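# Lower the held gear onto its shaft and mesh it

## Task

The left gripper is holding a gear positioned just over the tip of a shaft. Slide the gear down the shaft until it is fully seated and sits level (perpendicular to the shaft), with its teeth engaged with the two neighbouring gears. The task fails if the gear is forced or wedged with too much force.

## Robot and tools

ROBOT. There are two arms, left_arm and right_arm, and each ends in a two-finger gripper. In the gear task the left gripper already holds the gear, and the right arm can normally stay put. Joints run from base to gripper as follows, in rad: waist -2.618 to 3.054, shoulder 0.000 to 3.142, elbow 0.000 to 3.142 (straight at 2.901), wrist pitch -1.571 to 1.571, wrist yaw -1.571 to 1.571, wrist roll -2.094 to 2.094. Bases in the scene frame: left_arm at (+0.005, +0.325, -0.006) m, right_arm at (+0.004, -0.288, -0.006) m, and both stand almost upright.

FRAMES. The scene frame has its origin at table-top height, midway between the arms, and sits a little behind the near table edge. +x points out over the table, +y toward left_arm, and +z is up. The arm names do not tell you which side of an image an arm appears on. Each arm reports end_effector_position (m) and end_effector_quat_wxyz in its own base frame. Fixed cameras and the table use the scene frame. Motion offsets are taken along the axes of that arm's current Hand target, which are the gripper's own axes: the fingers point along +z and close along y. The reported point lies between the finger pads, about 1 cm short of the tips. Reported positions can be wrong by a few cm, and more so at long reach.

ROW FORMAT. Every row has 14 numbers, each in [-1, 1]. The first seven are for left_arm: dx, dy, dz, rx, ry, rz, opening. The last seven are the same for right_arm. The six pose numbers are offsets, not poses. They are measured from the arm's Hand target as it stood when the action or move began, and 1.0 equals 0.6 m or 180 degrees, so 0.01 is 6 mm. rx, ry, rz together form a single rotation vector. Opening is absolute: +1 is fully open (0.094 m) and -1 is closed. To leave an arm where it is, give zeros for its six pose numbers. Still send its current opening, because a 0 there is a real half-open command, and for the left arm that would release the gear.

execute_actions(actions, cameras). actions is a list of actions. Each action is a table of up to 15 rows, one row per 1/30 s step. A shorter table repeats its last row until step 15. Every row in an action counts from that action's start pose. The next action starts from the updated Hand target, so sending the same offset again adds to it. cameras is optional: a list of names, ["all"] or []. By default you get images only when actions is empty. An empty call also reports state.

move(target, speed, blend, opening_speed, grip_force, blocking, cameras). target is one 14-number row or a list of up to 15 rows. All rows are offsets from the same starting Hand targets. The gripper travels in a straight line and turns the short way. speed is in m/s, from 0.002 to 2.9, default 0.25, and rotation is capped at twice that value in rad/s. You can give one value for the whole move or one per target. blend (m) rounds the corners between listed targets; 0 means stop at each one. opening_speed is the rate of change of the opening on the -1..1 scale per second, with a minimum of 0.2. grip_force is in N per pad, 10 to 50, and it stays set until you change it. blocking=false returns early while the motion keeps going. A move lasts at most 10 s and does not steer around obstacles. Faster moves lag more, stray more and hit harder, and the further a target lies beyond a contact, the harder the arm presses. The result has a "move:" line (done, off_target, moving, held, fault, plus limits=paced or limits=held).

wait(seconds) runs the scene from 0 to 3600 s without new commands. stop() brakes a running move. zoom_image(camera, region) enlarges [x0, y0, x1, y1] pixels, at most 504x504, from that camera's newest image. finished_scene(scene) takes the current scene number, ends the scene for good and gives the verdict. Call it only when the gear is seated and stays seated once the robot lets go.

CAMERAS. Two fixed cameras, cam_high and cam_low, hang on a beam behind the arms. The wrist cameras are cam_left_wrist, cam_right_wrist, cam_left_wrist_chin and cam_right_wrist_chin. All images are 896x504. The calibration provided can be off by a few mm and degrees.

RESULTS. Hand target is the last commanded pose after clipping, and the next offsets start from it. The gripper often comes to rest short of or below this target, and it can tilt because of friction and weight. Check position and orientation after each motion and correct any tilt. grip_measured uses the same scale as opening. The last Joint positions value is the real finger gap in m. Joint velocities reading "within noise" means the arm is at rest. Joint torques carry offsets and noise, and the first three joints wrap at ±28 N m. Tool commands lists the current gripper commands. Step readings list positions during actions. A MOTOR HOT line appears at 75 °C. At 90 °C that arm folds away and stays out of use, so avoid long loaded holds and pushing toward targets the arm cannot reach.

CONTROL QUIRKS. The commanded orientation is clipped to within 40 degrees of the measured one. Very small motions may not happen, or may go sideways. An arm that is blocked keeps pressing until you command its target back past the gripper.

CAUTIONS. Lower the gear slowly, a few mm per step. If it stops descending, do not push harder. Back off, re-align it square to the shaft, and rotate it slightly so the teeth can mesh. Watch the position readings and torques for signs of contact. Keep the gear held until it is seated, and never let go of it while it is moving. Do not drop anything, knock anything off the table, bring the two grippers or their cameras together, or touch the bar, spacers, plate or rail; no warning is given before contact. Wrist-camera cables count as part of the arm. Loose objects can sometimes get bumped by outside pushes.

Each tool is called after "Call:" by a JSON object that holds its "name" and its "arguments".

## Session

Call:
{"name": "execute_actions", "arguments": {"actions": []}}

Scene clock: 0.00 s.
left_arm: end_effector_position=(+0.3065, -0.0964, +0.1198) grip_measured=-0.602 end_effector_quat_wxyz=(-0.004, +0.804, +0.595, +0.006) | right_arm: end_effector_position=(+0.3810, +0.0001, +0.4022) grip_measured=+1.000 end_effector_quat_wxyz=(+0.707, +0.000, +0.707, +0.000)
Joint positions: left_arm=[-0.312 1.758 1.497 -1.31 -0.014 1.555 0.019] | right_arm=[0 1.047 1.047 0 0 0 0.094]
Joint velocities: within noise
Joint torques (N m): no reading
Heat: left arm: 30 °C; right arm: 29 °C.
Hand target: left_arm +0.3080, -0.0967, +0.1240; +0.002, +0.803, +0.595, +0.009 | right_arm +0.3799, -0.0002, +0.4100; +0.714, +0.000, +0.700, +0.000
Tool commands: left_gripper/opening=-1.0 right_gripper/opening=+1.0

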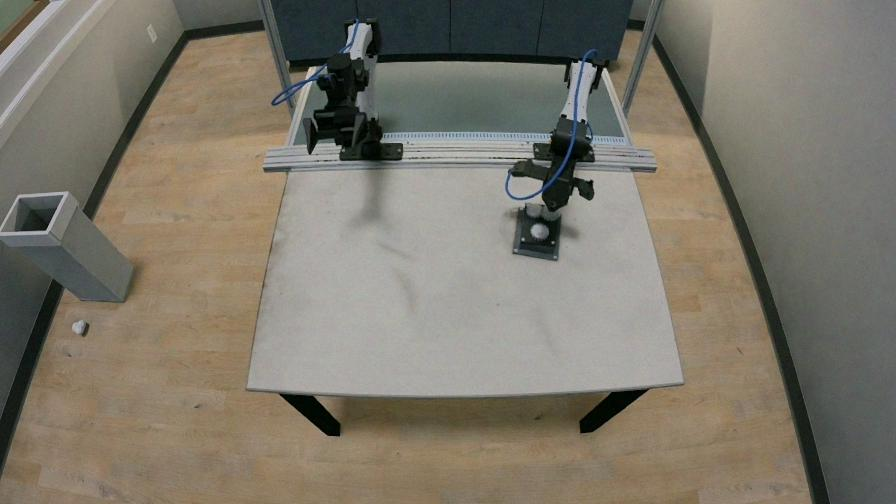

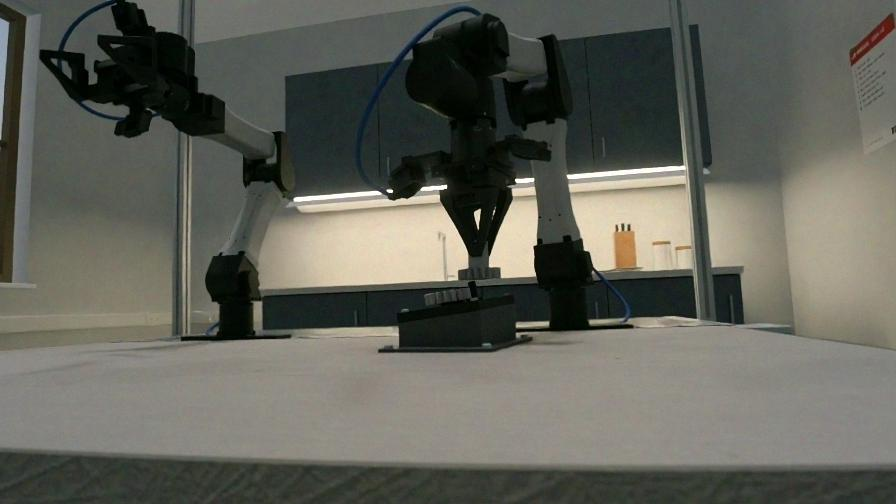

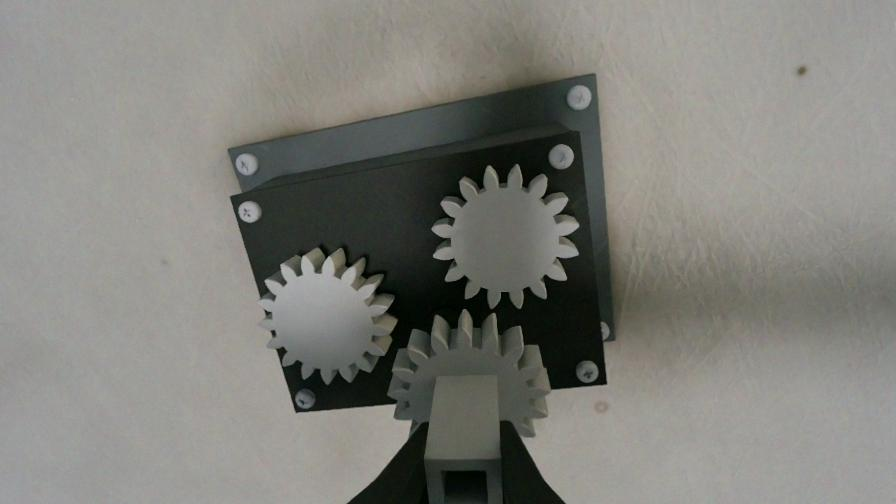

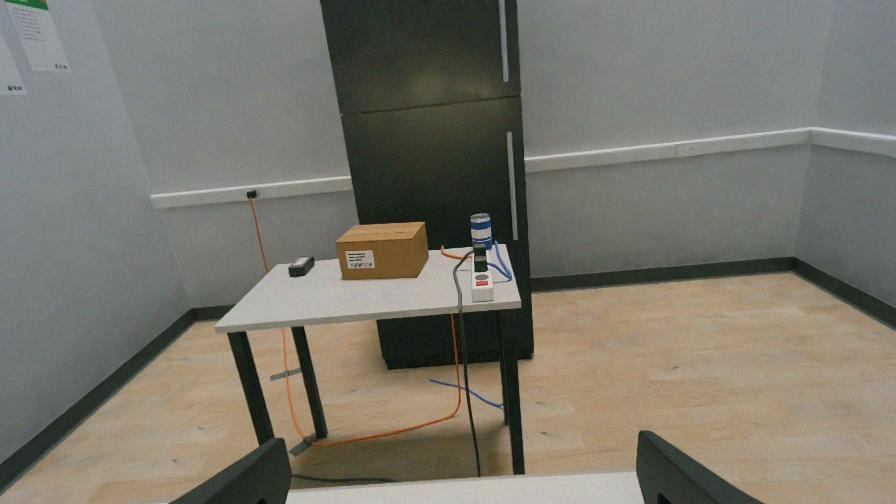

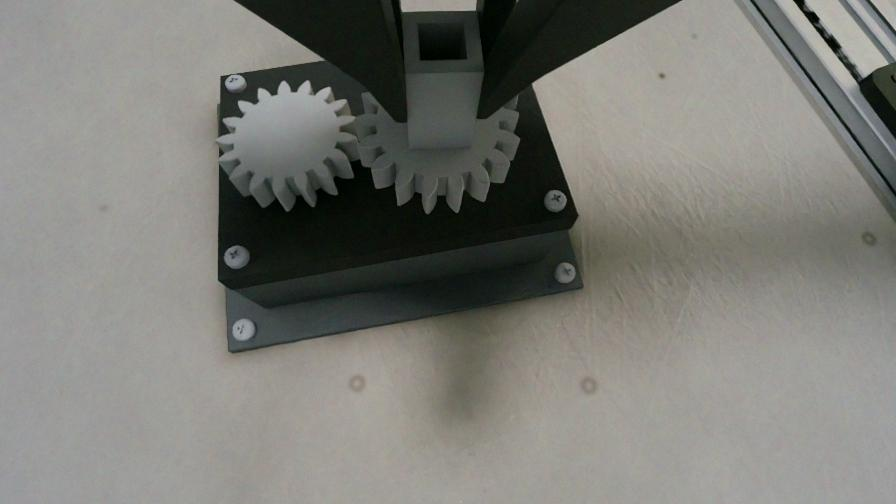

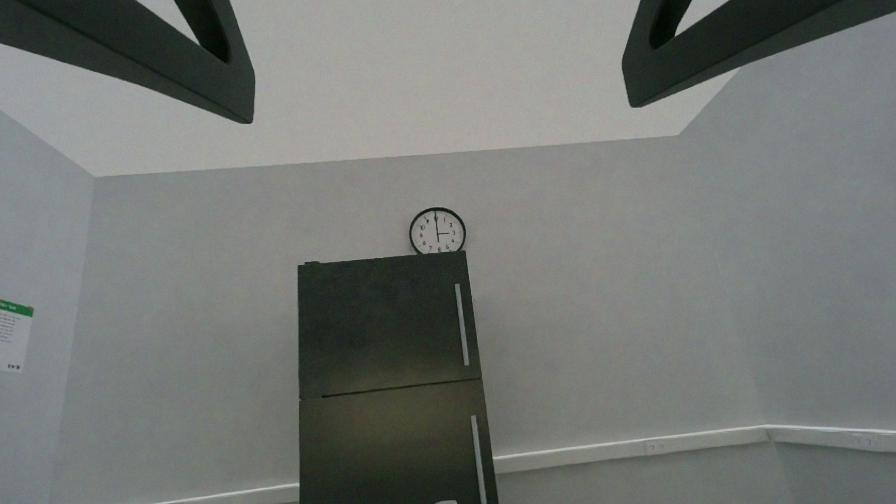

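Call:
{"name": "zoom_image", "arguments": {"camera": "cam_low", "region": [390, 240, 540, 355]}}

Call:
{"name": "zoom_image", "arguments": {"camera": "cam_left_wrist", "region": [240, 220, 620, 440]}}

Call:
{"name": "zoom_image", "arguments": {"camera": "cam_left_wrist_chin", "region": [200, 50, 580, 270]}}

Scaled by 3.360 from the camera's image (finer frame: 1280x720).

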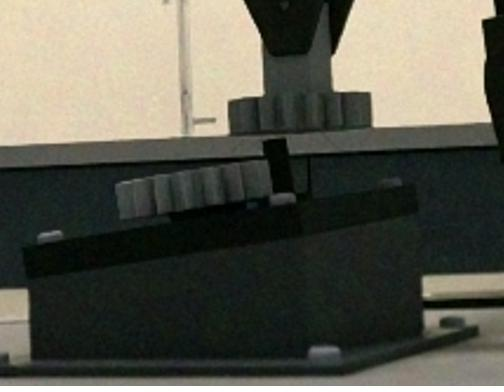

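Scaled by 1.326 from the camera's image (finer frame: 1280x720).

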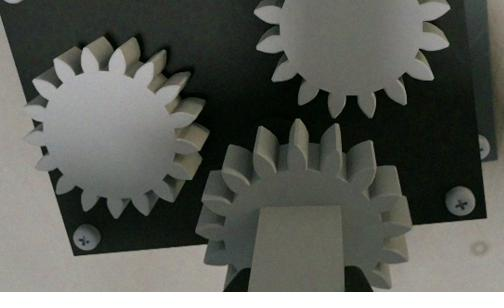

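Scaled by 1.326 from the camera's image (finer frame: 1280x720).

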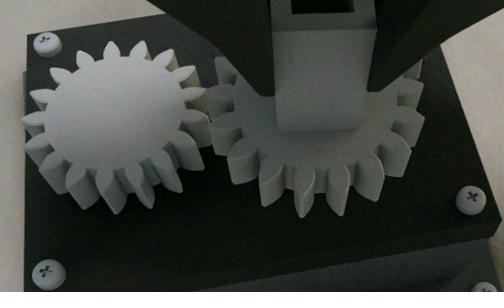

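Call:
{"name": "move", "arguments": {"target": [0,0,-0.1,0.0247,0.0351,0,-1,0,0,0,0,0,0,1], "cameras": ["cam_left_wrist","cam_left_wrist_chin"]}}

Call:
{"name": "zoom_image", "arguments": {"camera": "cam_left_wrist", "region": [290, 130, 610, 440]}}

Call:
{"name": "zoom_image", "arguments": {"camera": "cam_left_wrist_chin", "region": [250, 70, 570, 380]}}

Scene clock: 102.87 s.
left_arm: end_effector_position=(+0.3054, -0.0968, +0.1794) grip_measured=-0.602 end_effector_quat_wxyz=(-0.035, +0.803, +0.593, +0.042) | right_arm: end_effector_position=(+0.3810, +0.0001, +0.4022) grip_measured=+1.000 end_effector_quat_wxyz=(+0.707, +0.000, +0.707, +0.000)
Joint positions: left_arm=[-0.366 1.789 1.768 -1.564 -0.109 1.503 0.019] | right_arm=[0 1.047 1.047 0 0 0 0.094]
Joint torques (N m): left_arm=[-0.44 -7.13 7.41 0.11 -0.14 -0.22] | right_arm=[-0.38 -3.08 9.48 1.65 0.06 0.06]
Heat: left arm: 40 °C; right arm: 45 °C.
Hand target: left_arm +0.3069, -0.0972, +0.1838; -0.062, +0.801, +0.594, +0.030 | right_arm +0.3799, -0.0002, +0.4100; +0.714, +0.000, +0.700, +0.000
Off the commanded pose: left_arm 0.005 m, 3 deg | right_arm 0.008 m, 1 deg.
joint sent to its limit (left arm) — joint 4 (wrist pitch), lower limit. The joint targets are off in orientation, not in position.
move: off_target (left_arm)
cam_left_wrist: T_world_to_cam=[[-0.91682, 0.39644, -0.04768, 0.33143], [0.3354, 0.8294, 0.44677, -0.046], [0.21666, 0.39362, -0.89338, 0.25106]] pos_world=[0.2649, -0.19206, 0.26065]
cam_left_wrist_chin: T_world_to_cam=[[-0.93029, 0.36103, 0.06495, 0.30634], [0.34116, 0.91659, -0.20851, -0.02061], [-0.13481, -0.17181, -0.97586, 0.31056]] pos_world=[0.33389, -0.03835, 0.27886]

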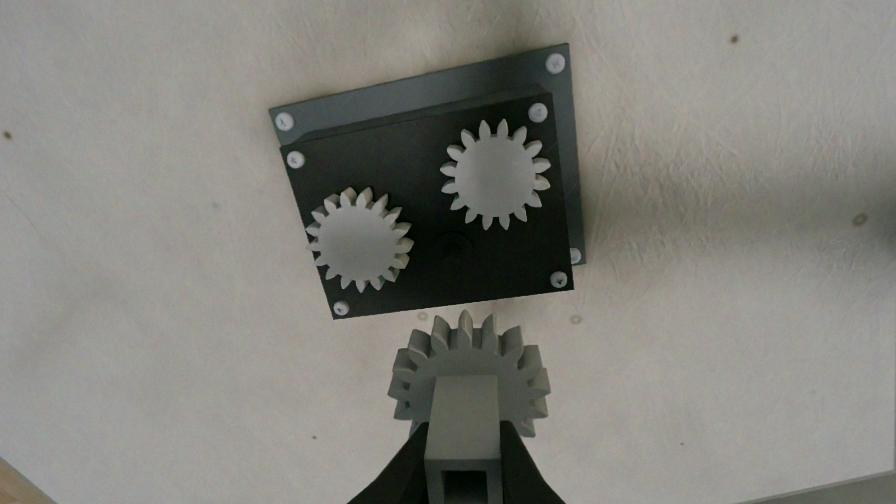

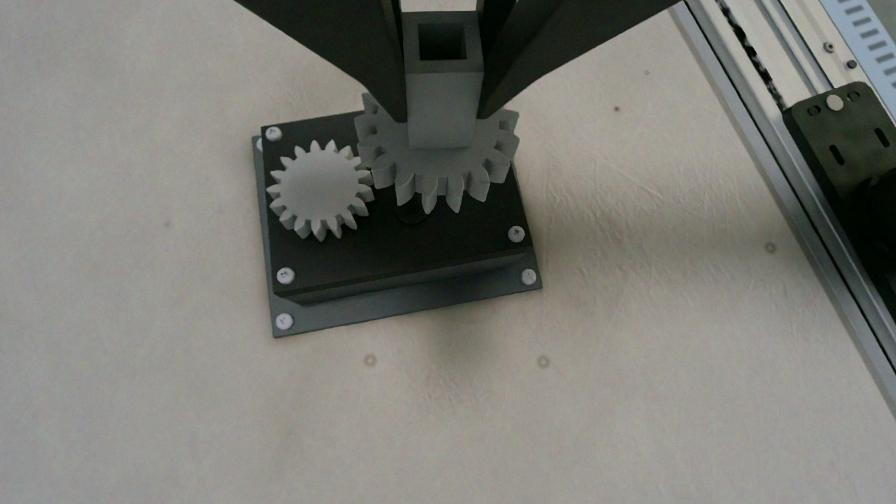

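Scaled by 1.575 from the camera's image (finer frame: 1280x720).

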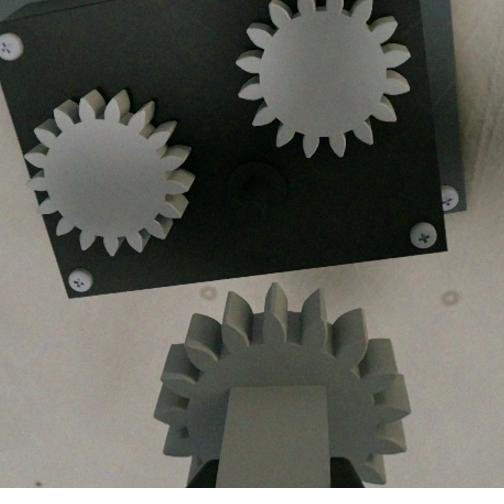

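Scaled by 1.575 from the camera's image (finer frame: 1280x720).

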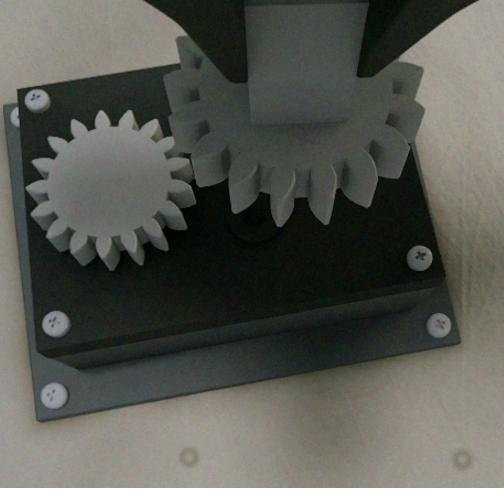

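Call:
{"name": "zoom_image", "arguments": {"camera": "cam_left_wrist", "region": [415, 205, 495, 285]}}

Call:
{"name": "zoom_image", "arguments": {"camera": "cam_left_wrist_chin", "region": [370, 160, 450, 240]}}

Scaled by 6.300 from the camera's image (finer frame: 1280x720).

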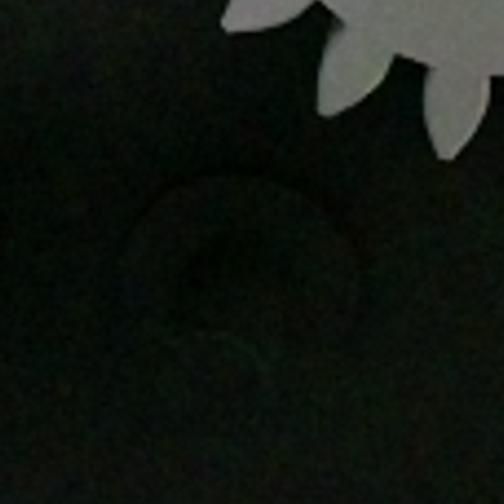

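Scaled by 6.300 from the camera's image (finer frame: 1280x720).

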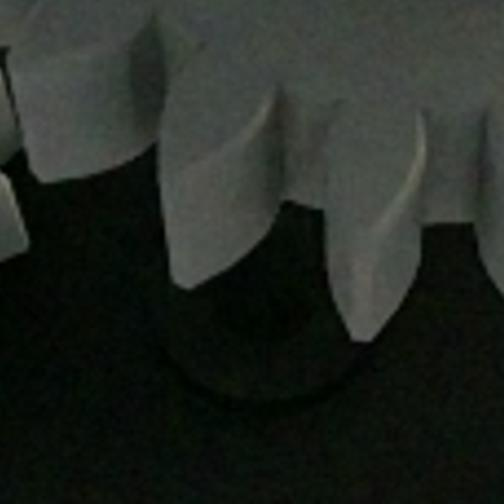

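Call:
{"name": "move", "arguments": {"target": [-0.0263,0.0257,0.0925,0,0,0,-1,0,0,0,0,0,0,1], "cameras": ["cam_low","cam_left_wrist","cam_left_wrist_chin"], "speed": 0.12}}

Call:
{"name": "zoom_image", "arguments": {"camera": "cam_low", "region": [390, 240, 540, 355]}}

Call:
{"name": "zoom_image", "arguments": {"camera": "cam_left_wrist", "region": [260, 170, 600, 460]}}

Call:
{"name": "zoom_image", "arguments": {"camera": "cam_left_wrist_chin", "region": [240, 50, 580, 340]}}

Scene clock: 172.73 s.
left_arm: end_effector_position=(+0.3147, -0.1082, +0.1309) grip_measured=-0.602 end_effector_quat_wxyz=(-0.059, +0.802, +0.594, +0.029) | right_arm: end_effector_position=(+0.3810, +0.0001, +0.4022) grip_measured=+1.000 end_effector_quat_wxyz=(+0.707, +0.000, +0.707, +0.000)
Joint positions: left_arm=[-0.388 1.87 1.675 -1.447 -0.11 1.474 0.019] | right_arm=[0 1.047 1.047 0 0 0 0.094]
Joint torques (N m): left_arm=[-0.43 -7.83 4.62 0.26 -0.09 -0.22] | right_arm=[-0.28 -3.11 9.48 1.67 0.06 0.05]
Heat: left arm: 36 °C; right arm: 48 °C.
Hand target: left_arm +0.3157, -0.1091, +0.1260; -0.062, +0.801, +0.594, +0.030 | right_arm +0.3799, -0.0002, +0.4100; +0.714, +0.000, +0.700, +0.000
Off the commanded pose: left_arm 0.005 m, 0 deg | right_arm 0.008 m, 1 deg.
move: done
cam_left_wrist: T_world_to_cam=[[-0.92048, 0.39074, 0.00679, 0.33551], [0.35226, 0.82205, 0.44737, -0.02421], [0.16922, 0.41419, -0.89432, 0.22745]] pos_world=[0.27886, -0.20541, 0.21196]
cam_left_wrist_chin: T_world_to_cam=[[-0.92807, 0.35283, 0.11915, 0.31346], [0.32463, 0.92327, -0.2054, -0.01798], [-0.18248, -0.15194, -0.9714, 0.27905]] pos_world=[0.34767, -0.05159, 0.23003]

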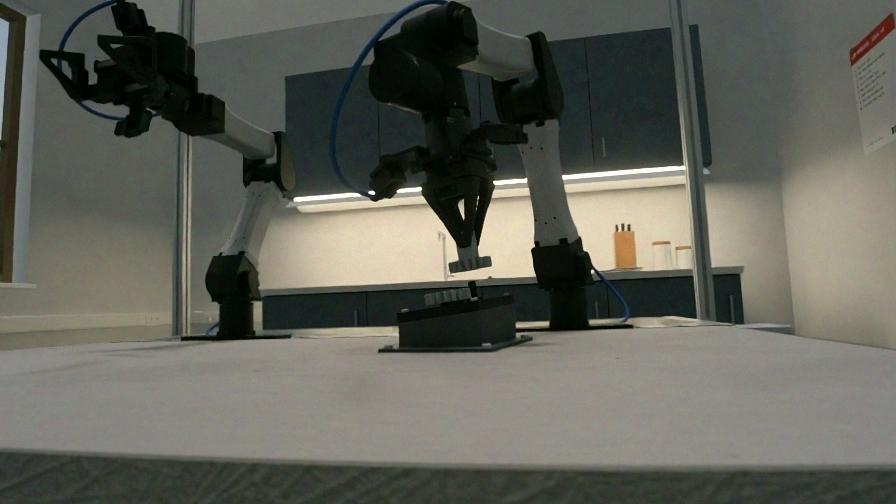

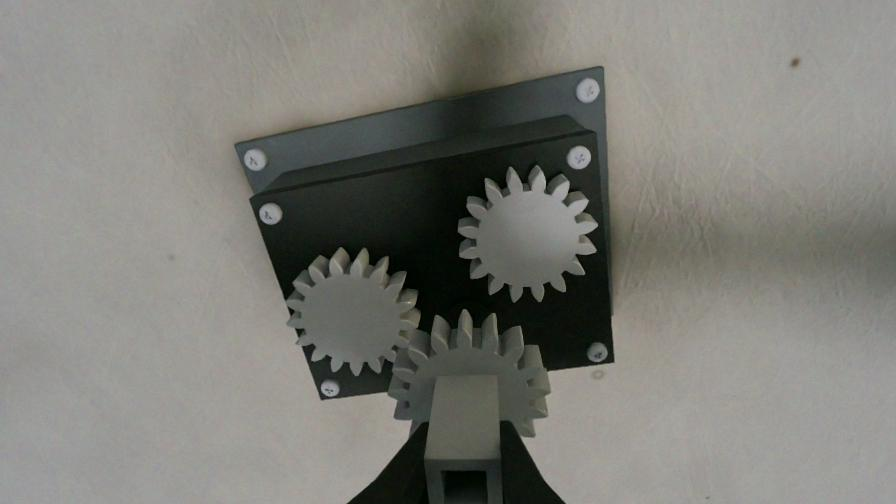

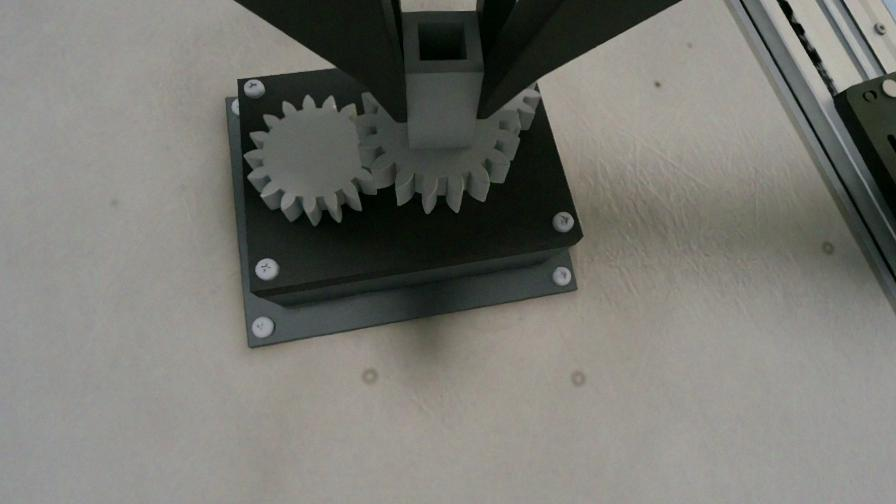

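Scaled by 3.360 from the camera's image (finer frame: 1280x720).

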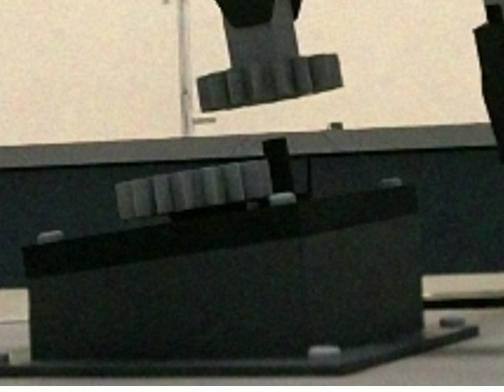

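Scaled by 1.482 from the camera's image (finer frame: 1280x720).

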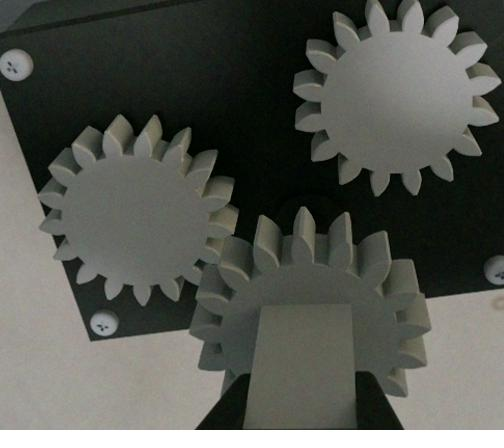

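Scaled by 1.482 from the camera's image (finer frame: 1280x720).

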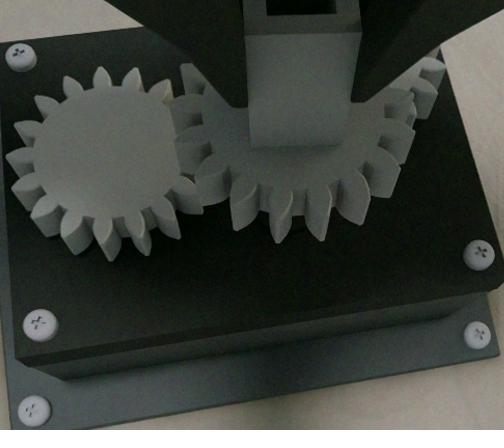

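Call:
{"name": "move", "arguments": {"target": [-0.0028,0.0002,0.018,0,0,0,-1,0,0,0,0,0,0,1], "cameras": ["cam_low","cam_left_wrist"], "speed": 0.05}}

Call:
{"name": "zoom_image", "arguments": {"camera": "cam_low", "region": [420, 250, 520, 320]}}

Call:
{"name": "zoom_image", "arguments": {"camera": "cam_left_wrist", "region": [260, 170, 600, 460]}}

Scene clock: 203.37 s.
left_arm: end_effector_position=(+0.3147, -0.1082, +0.1197) grip_measured=-0.602 end_effector_quat_wxyz=(-0.059, +0.801, +0.594, +0.028) | right_arm: end_effector_position=(+0.3810, +0.0001, +0.4022) grip_measured=+1.000 end_effector_quat_wxyz=(+0.707, +0.000, +0.707, +0.000)
Joint positions: left_arm=[-0.388 1.87 1.631 -1.403 -0.11 1.473 0.019] | right_arm=[0 1.047 1.047 0 0 0 0.094]
Joint torques (N m): left_arm=[-0.54 -8.1 4.55 0.26 -0.1 -0.22] | right_arm=[-0.34 -3.08 9.48 1.65 0.06 0.03]
Heat: left arm: 39 °C; right arm: 49 °C.
Hand target: left_arm +0.3150, -0.1092, +0.1151; -0.062, +0.801, +0.594, +0.030 | right_arm +0.3799, -0.0002, +0.4100; +0.714, +0.000, +0.700, +0.000
Off the commanded pose: left_arm 0.005 m, 0 deg | right_arm 0.008 m, 1 deg.
move: done
cam_left_wrist: T_world_to_cam=[[-0.92106, 0.38936, 0.00742, 0.33556], [0.35126, 0.82242, 0.44748, -0.01885], [0.16813, 0.41476, -0.89426, 0.21786]] pos_world=[0.27906, -0.20551, 0.20077]

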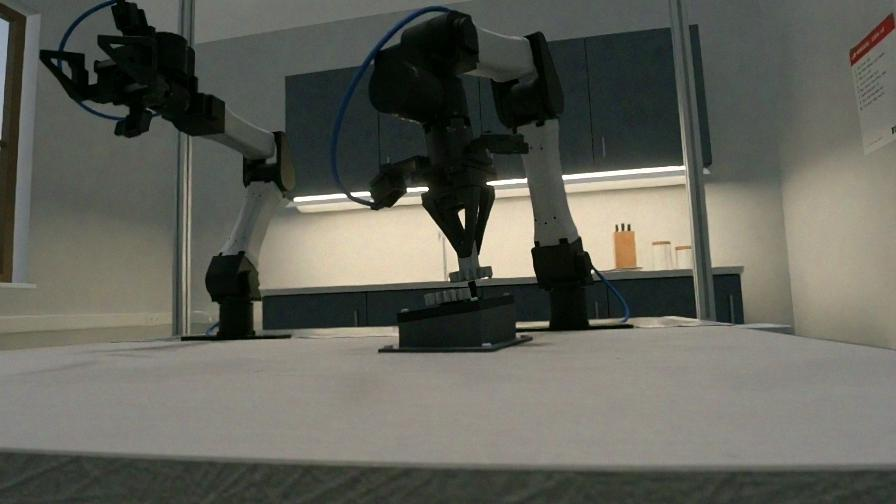

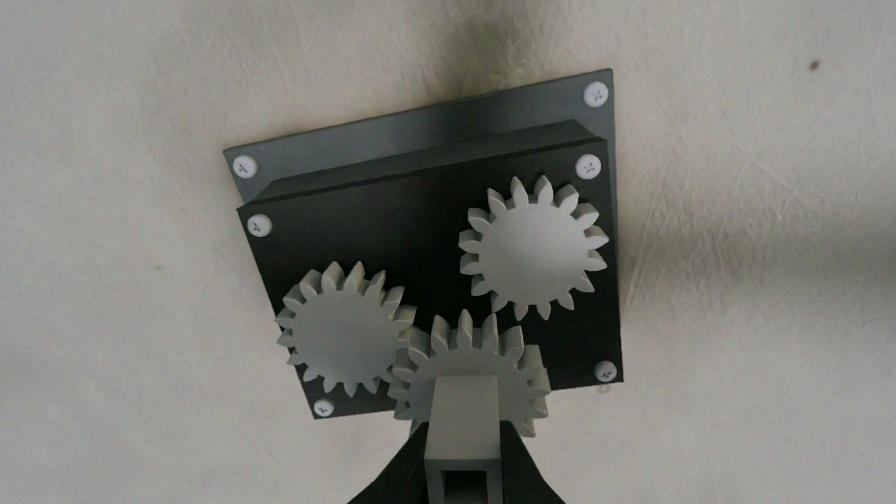

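Scaled by 5.040 from the camera's image (finer frame: 1280x720).

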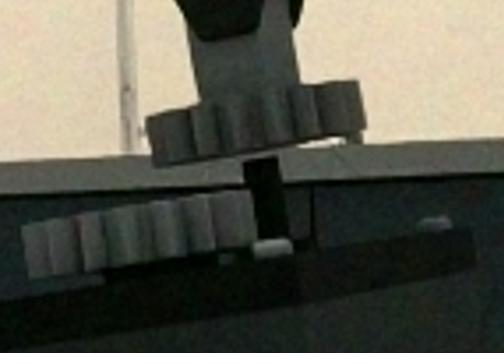

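Scaled by 1.482 from the camera's image (finer frame: 1280x720).

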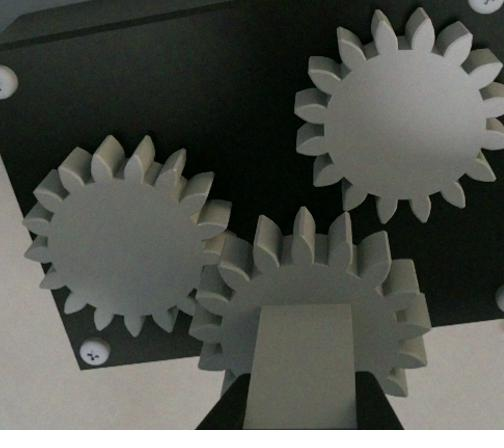

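Call:
{"name": "move", "arguments": {"target": [-0.0005,-0.0008,0.0083,0,0,0,-1,0,0,0,0,0,0,1], "cameras": ["cam_low","cam_left_wrist_chin"], "speed": 0.02}}

Call:
{"name": "zoom_image", "arguments": {"camera": "cam_low", "region": [420, 250, 520, 320]}}

Call:
{"name": "zoom_image", "arguments": {"camera": "cam_left_wrist_chin", "region": [220, 60, 560, 290]}}

Scene clock: 215.43 s.
left_arm: end_effector_position=(+0.3141, -0.1079, +0.1139) grip_measured=-0.602 end_effector_quat_wxyz=(-0.060, +0.801, +0.594, +0.028) | right_arm: end_effector_position=(+0.3810, +0.0001, +0.4022) grip_measured=+1.000 end_effector_quat_wxyz=(+0.707, +0.000, +0.707, +0.000)
Joint positions: left_arm=[-0.388 1.87 1.607 -1.383 -0.11 1.473 0.019] | right_arm=[0 1.047 1.047 0 0 0 0.094]
Joint torques (N m): left_arm=[-0.47 -8.34 4.53 0.24 -0.1 -0.21] | right_arm=[-0.35 -3.1 9.48 1.67 0.06 0.03]
Heat: left arm: 40 °C; right arm: 49 °C.
Hand target: left_arm +0.3143, -0.1087, +0.1101; -0.062, +0.801, +0.594, +0.030 | right_arm +0.3799, -0.0002, +0.4100; +0.714, +0.000, +0.700, +0.000
Off the commanded pose: left_arm 0.004 m, 0 deg | right_arm 0.008 m, 1 deg.
move: done
cam_left_wrist_chin: T_world_to_cam=[[-0.92823, 0.35129, 0.12243, 0.31443], [0.32266, 0.92404, -0.20506, -0.02079], [-0.18517, -0.15084, -0.97106, 0.26351]] pos_world=[0.34736, -0.05149, 0.21313]

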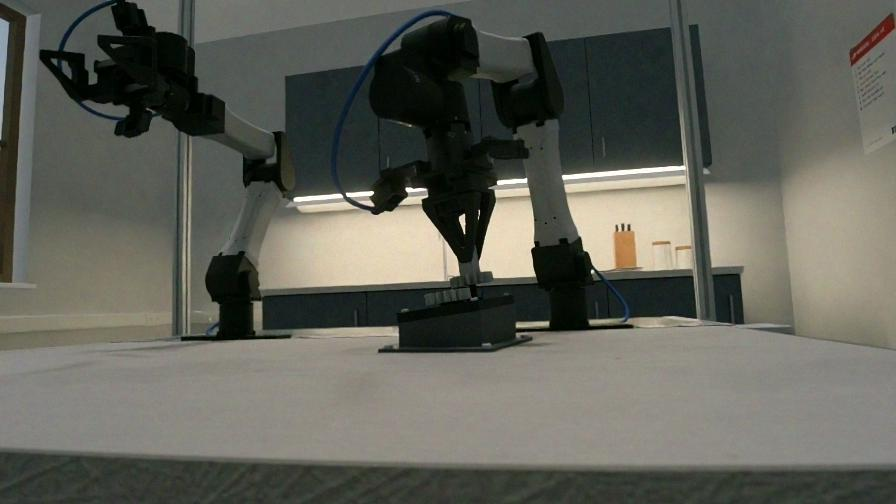

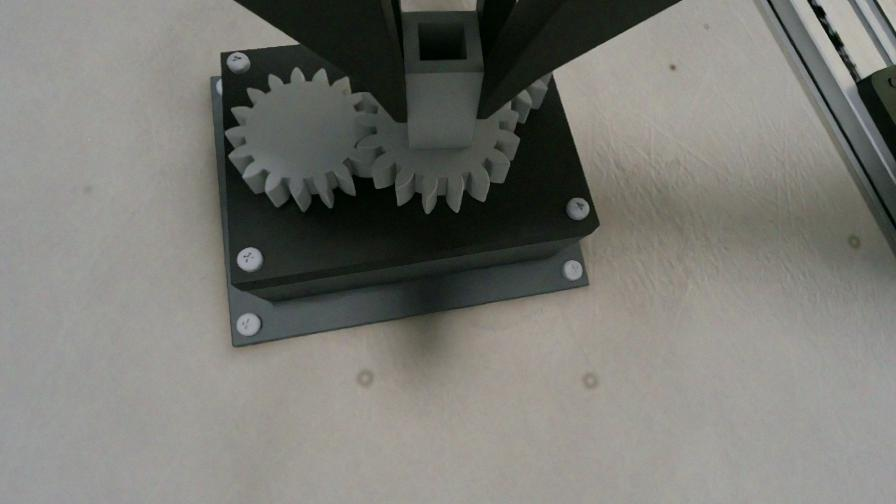

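Scaled by 5.040 from the camera's image (finer frame: 1280x720).

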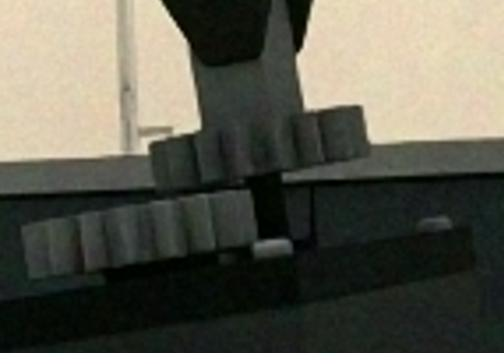

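Scaled by 1.482 from the camera's image (finer frame: 1280x720).

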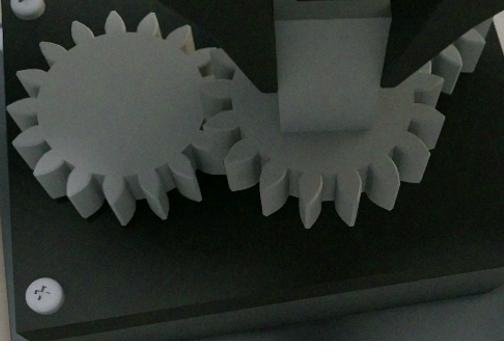

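Call:
{"name": "move", "arguments": {"target": [0,0,0.0083,0,0,0,-1,0,0,0,0,0,0,1], "cameras": ["cam_low","cam_left_wrist_chin"], "speed": 0.02}}

Call:
{"name": "zoom_image", "arguments": {"camera": "cam_low", "region": [420, 250, 520, 320]}}

Call:
{"name": "zoom_image", "arguments": {"camera": "cam_left_wrist_chin", "region": [300, 70, 560, 240]}}

Scene clock: 231.63 s.
left_arm: end_effector_position=(+0.3139, -0.1079, +0.1101) grip_measured=-0.602 end_effector_quat_wxyz=(-0.060, +0.801, +0.594, +0.028) | right_arm: end_effector_position=(+0.3810, +0.0001, +0.4022) grip_measured=+1.000 end_effector_quat_wxyz=(+0.707, +0.000, +0.707, +0.000)
Joint positions: left_arm=[-0.388 1.87 1.592 -1.368 -0.11 1.473 0.019] | right_arm=[0 1.047 1.047 0 0 0 0.094]
Joint torques (N m): left_arm=[-0.38 -8.43 4.26 0.3 -0.11 -0.21] | right_arm=[-0.31 -3.04 9.52 1.65 0.06 0.05]
Heat: left arm: 41 °C; right arm: 50 °C.
Hand target: left_arm +0.3142, -0.1080, +0.1052; -0.062, +0.801, +0.594, +0.030 | right_arm +0.3799, -0.0002, +0.4100; +0.714, +0.000, +0.700, +0.000
Off the commanded pose: left_arm 0.005 m, 0 deg | right_arm 0.008 m, 1 deg.
move: done
cam_left_wrist_chin: T_world_to_cam=[[-0.92817, 0.35134, 0.12275, 0.3146], [0.32265, 0.92403, -0.20509, -0.02162], [-0.18548, -0.15075, -0.97101, 0.25981]] pos_world=[0.34716, -0.05139, 0.20923]

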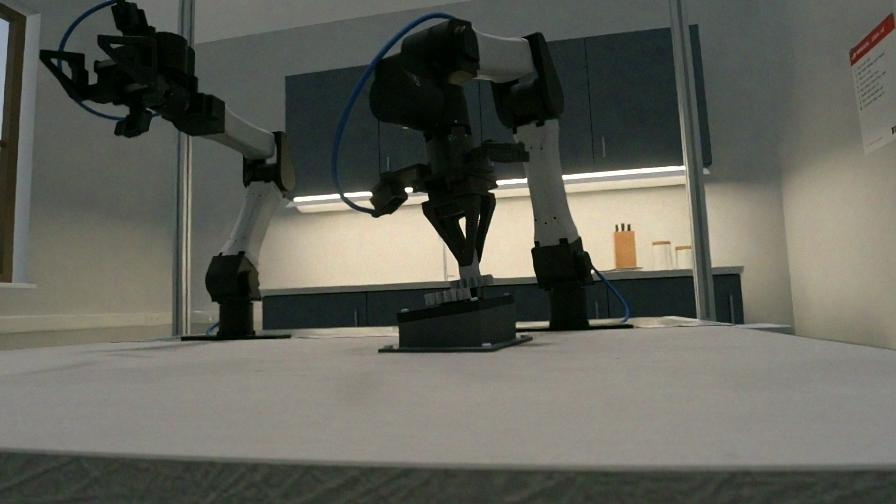

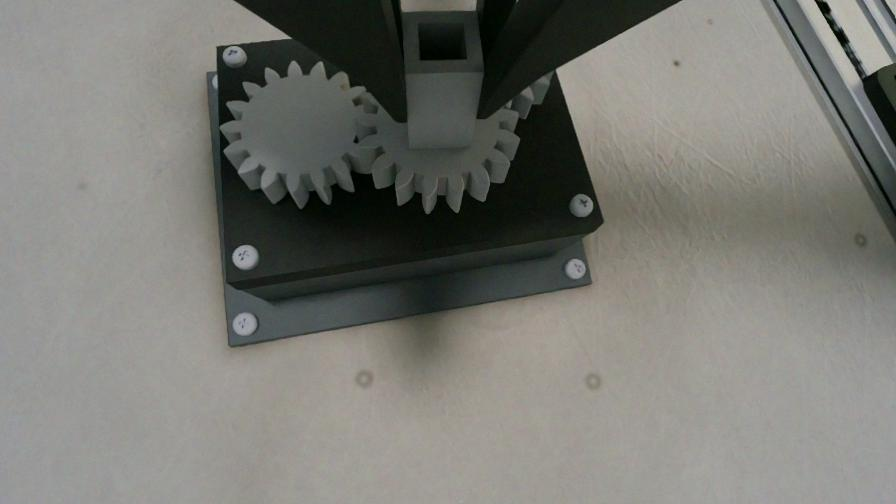

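Scaled by 5.040 from the camera's image (finer frame: 1280x720).

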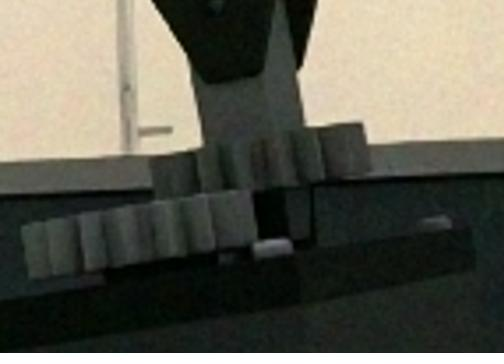

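Scaled by 1.938 from the camera's image (finer frame: 1280x720).

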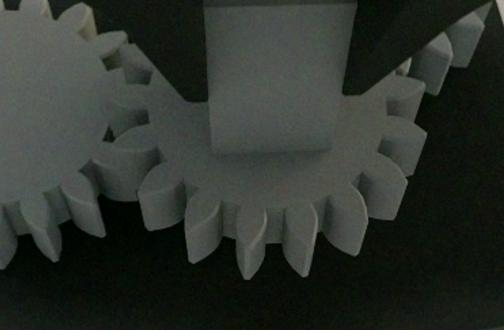

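Call:
{"name": "move", "arguments": {"target": [0,0,0.006,0,0,0,-1,0,0,0,0,0,0,1], "speed": 0.02, "cameras": ["cam_low","cam_left_wrist"]}}

Call:
{"name": "zoom_image", "arguments": {"camera": "cam_low", "region": [420, 250, 520, 320]}}

Call:
{"name": "zoom_image", "arguments": {"camera": "cam_left_wrist", "region": [320, 220, 600, 440]}}

Scene clock: 243.03 s.
left_arm: end_effector_position=(+0.3140, -0.1079, +0.1092) grip_measured=-0.601 end_effector_quat_wxyz=(-0.060, +0.801, +0.594, +0.028) | right_arm: end_effector_position=(+0.3810, +0.0001, +0.4022) grip_measured=+1.000 end_effector_quat_wxyz=(+0.707, +0.000, +0.707, +0.000)
Joint positions: left_arm=[-0.388 1.87 1.589 -1.364 -0.11 1.473 0.019] | right_arm=[0 1.047 1.047 0 0 0 0.094]
Joint torques (N m): left_arm=[-0.27 -8.39 3.25 0.4 -0.1 -0.2] | right_arm=[-0.31 -3.03 9.43 1.66 0.09 0.03]
Heat: left arm: 41 °C; right arm: 50 °C.
Hand target: left_arm +0.3140, -0.1075, +0.1016; -0.062, +0.801, +0.594, +0.030 | right_arm +0.3799, -0.0002, +0.4100; +0.714, +0.000, +0.700, +0.000
Off the commanded pose: left_arm 0.008 m, 0 deg | right_arm 0.008 m, 1 deg.
move: done
cam_left_wrist: T_world_to_cam=[[-0.92104, 0.38935, 0.00974, 0.33465], [0.35223, 0.82202, 0.44746, -0.01449], [0.16621, 0.41556, -0.89425, 0.20917]] pos_world=[0.27857, -0.20531, 0.19027]

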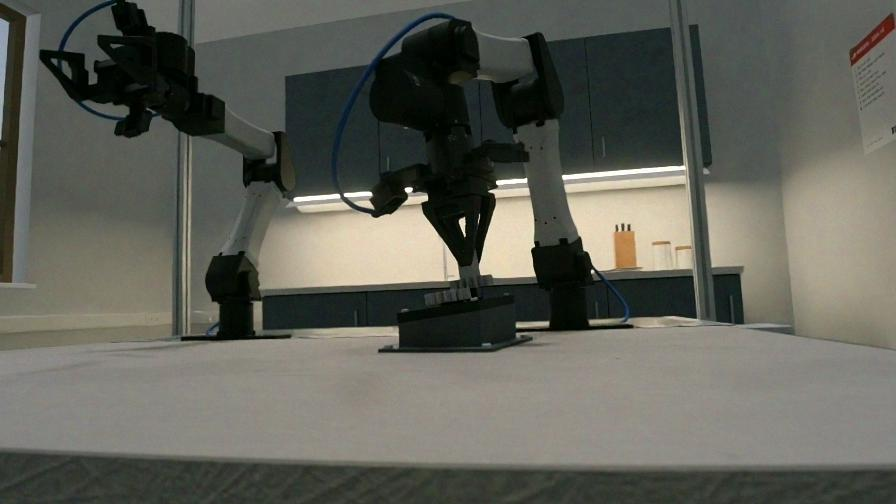

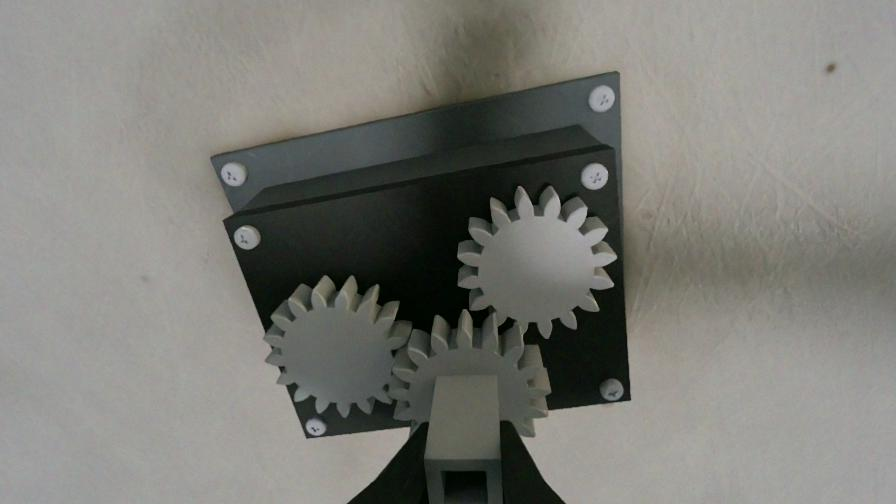

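Scaled by 5.040 from the camera's image (finer frame: 1280x720).

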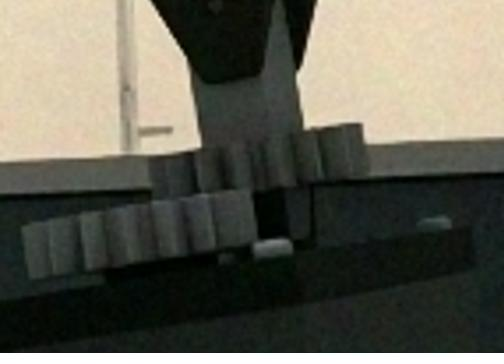

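Scaled by 1.800 from the camera's image (finer frame: 1280x720).

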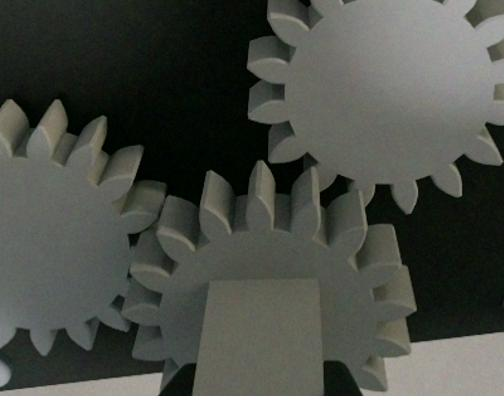

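Call:
{"name": "move", "arguments": {"target": [[0,0,-0.011,0,0,0,-1,0,0,0,0,0,0,1],[0,0,-0.011,0,0,0.0611,-1,0,0,0,0,0,0,1]], "speed": 0.05, "cameras": ["cam_low","cam_left_wrist"]}}

Call:
{"name": "zoom_image", "arguments": {"camera": "cam_left_wrist", "region": [320, 220, 600, 440]}}

Scene clock: 329.23 s.
left_arm: end_effector_position=(+0.3139, -0.1082, +0.1092) grip_measured=-0.601 end_effector_quat_wxyz=(-0.062, +0.849, +0.524, +0.023) | right_arm: end_effector_position=(+0.3810, +0.0001, +0.4022) grip_measured=+1.000 end_effector_quat_wxyz=(+0.707, +0.000, +0.707, +0.000)
Joint positions: left_arm=[-0.389 1.87 1.589 -1.364 -0.11 1.641 0.019] | right_arm=[0 1.047 1.047 0 0 0 0.094]
Joint torques (N m): left_arm=[-0.36 -8.35 5.39 0.17 -0.1 0.02] | right_arm=[-0.25 -3.11 9.5 1.65 0.07 0.05]
Heat: left arm: 42 °C; right arm: 52 °C.
Hand target: left_arm +0.3142, -0.1084, +0.1081; -0.065, +0.854, +0.515, +0.024 | right_arm +0.3799, -0.0002, +0.4100; +0.714, +0.000, +0.700, +0.000
Off the commanded pose: left_arm 0.001 m, 1 deg | right_arm 0.008 m, 1 deg.
move: done
cam_left_wrist: T_world_to_cam=[[-0.84262, 0.53783, 0.02687, 0.32418], [0.49434, 0.75276, 0.43472, -0.06499], [0.21358, 0.37959, -0.90016, 0.19115]] pos_world=[0.26446, -0.19799, 0.19161]

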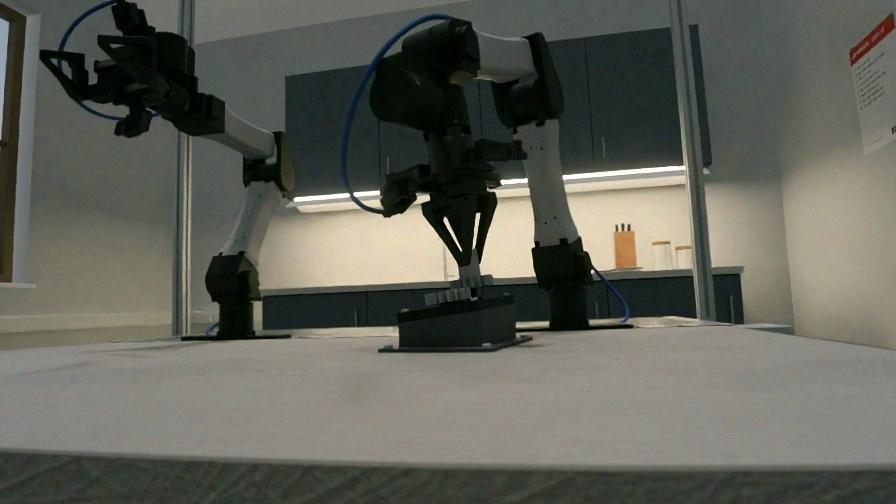

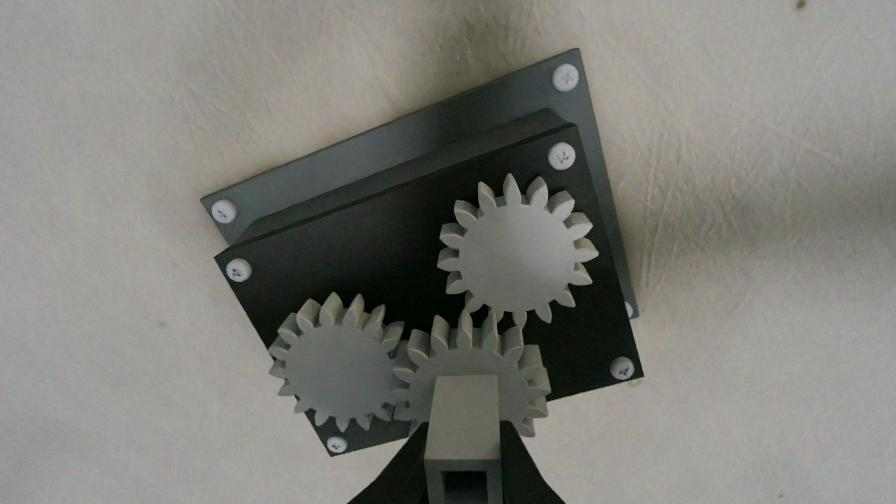

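Scaled by 1.800 from the camera's image (finer frame: 1280x720).

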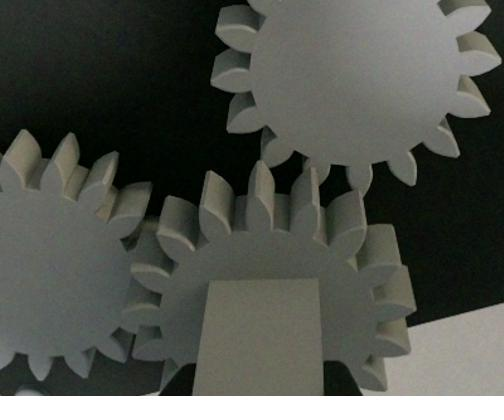

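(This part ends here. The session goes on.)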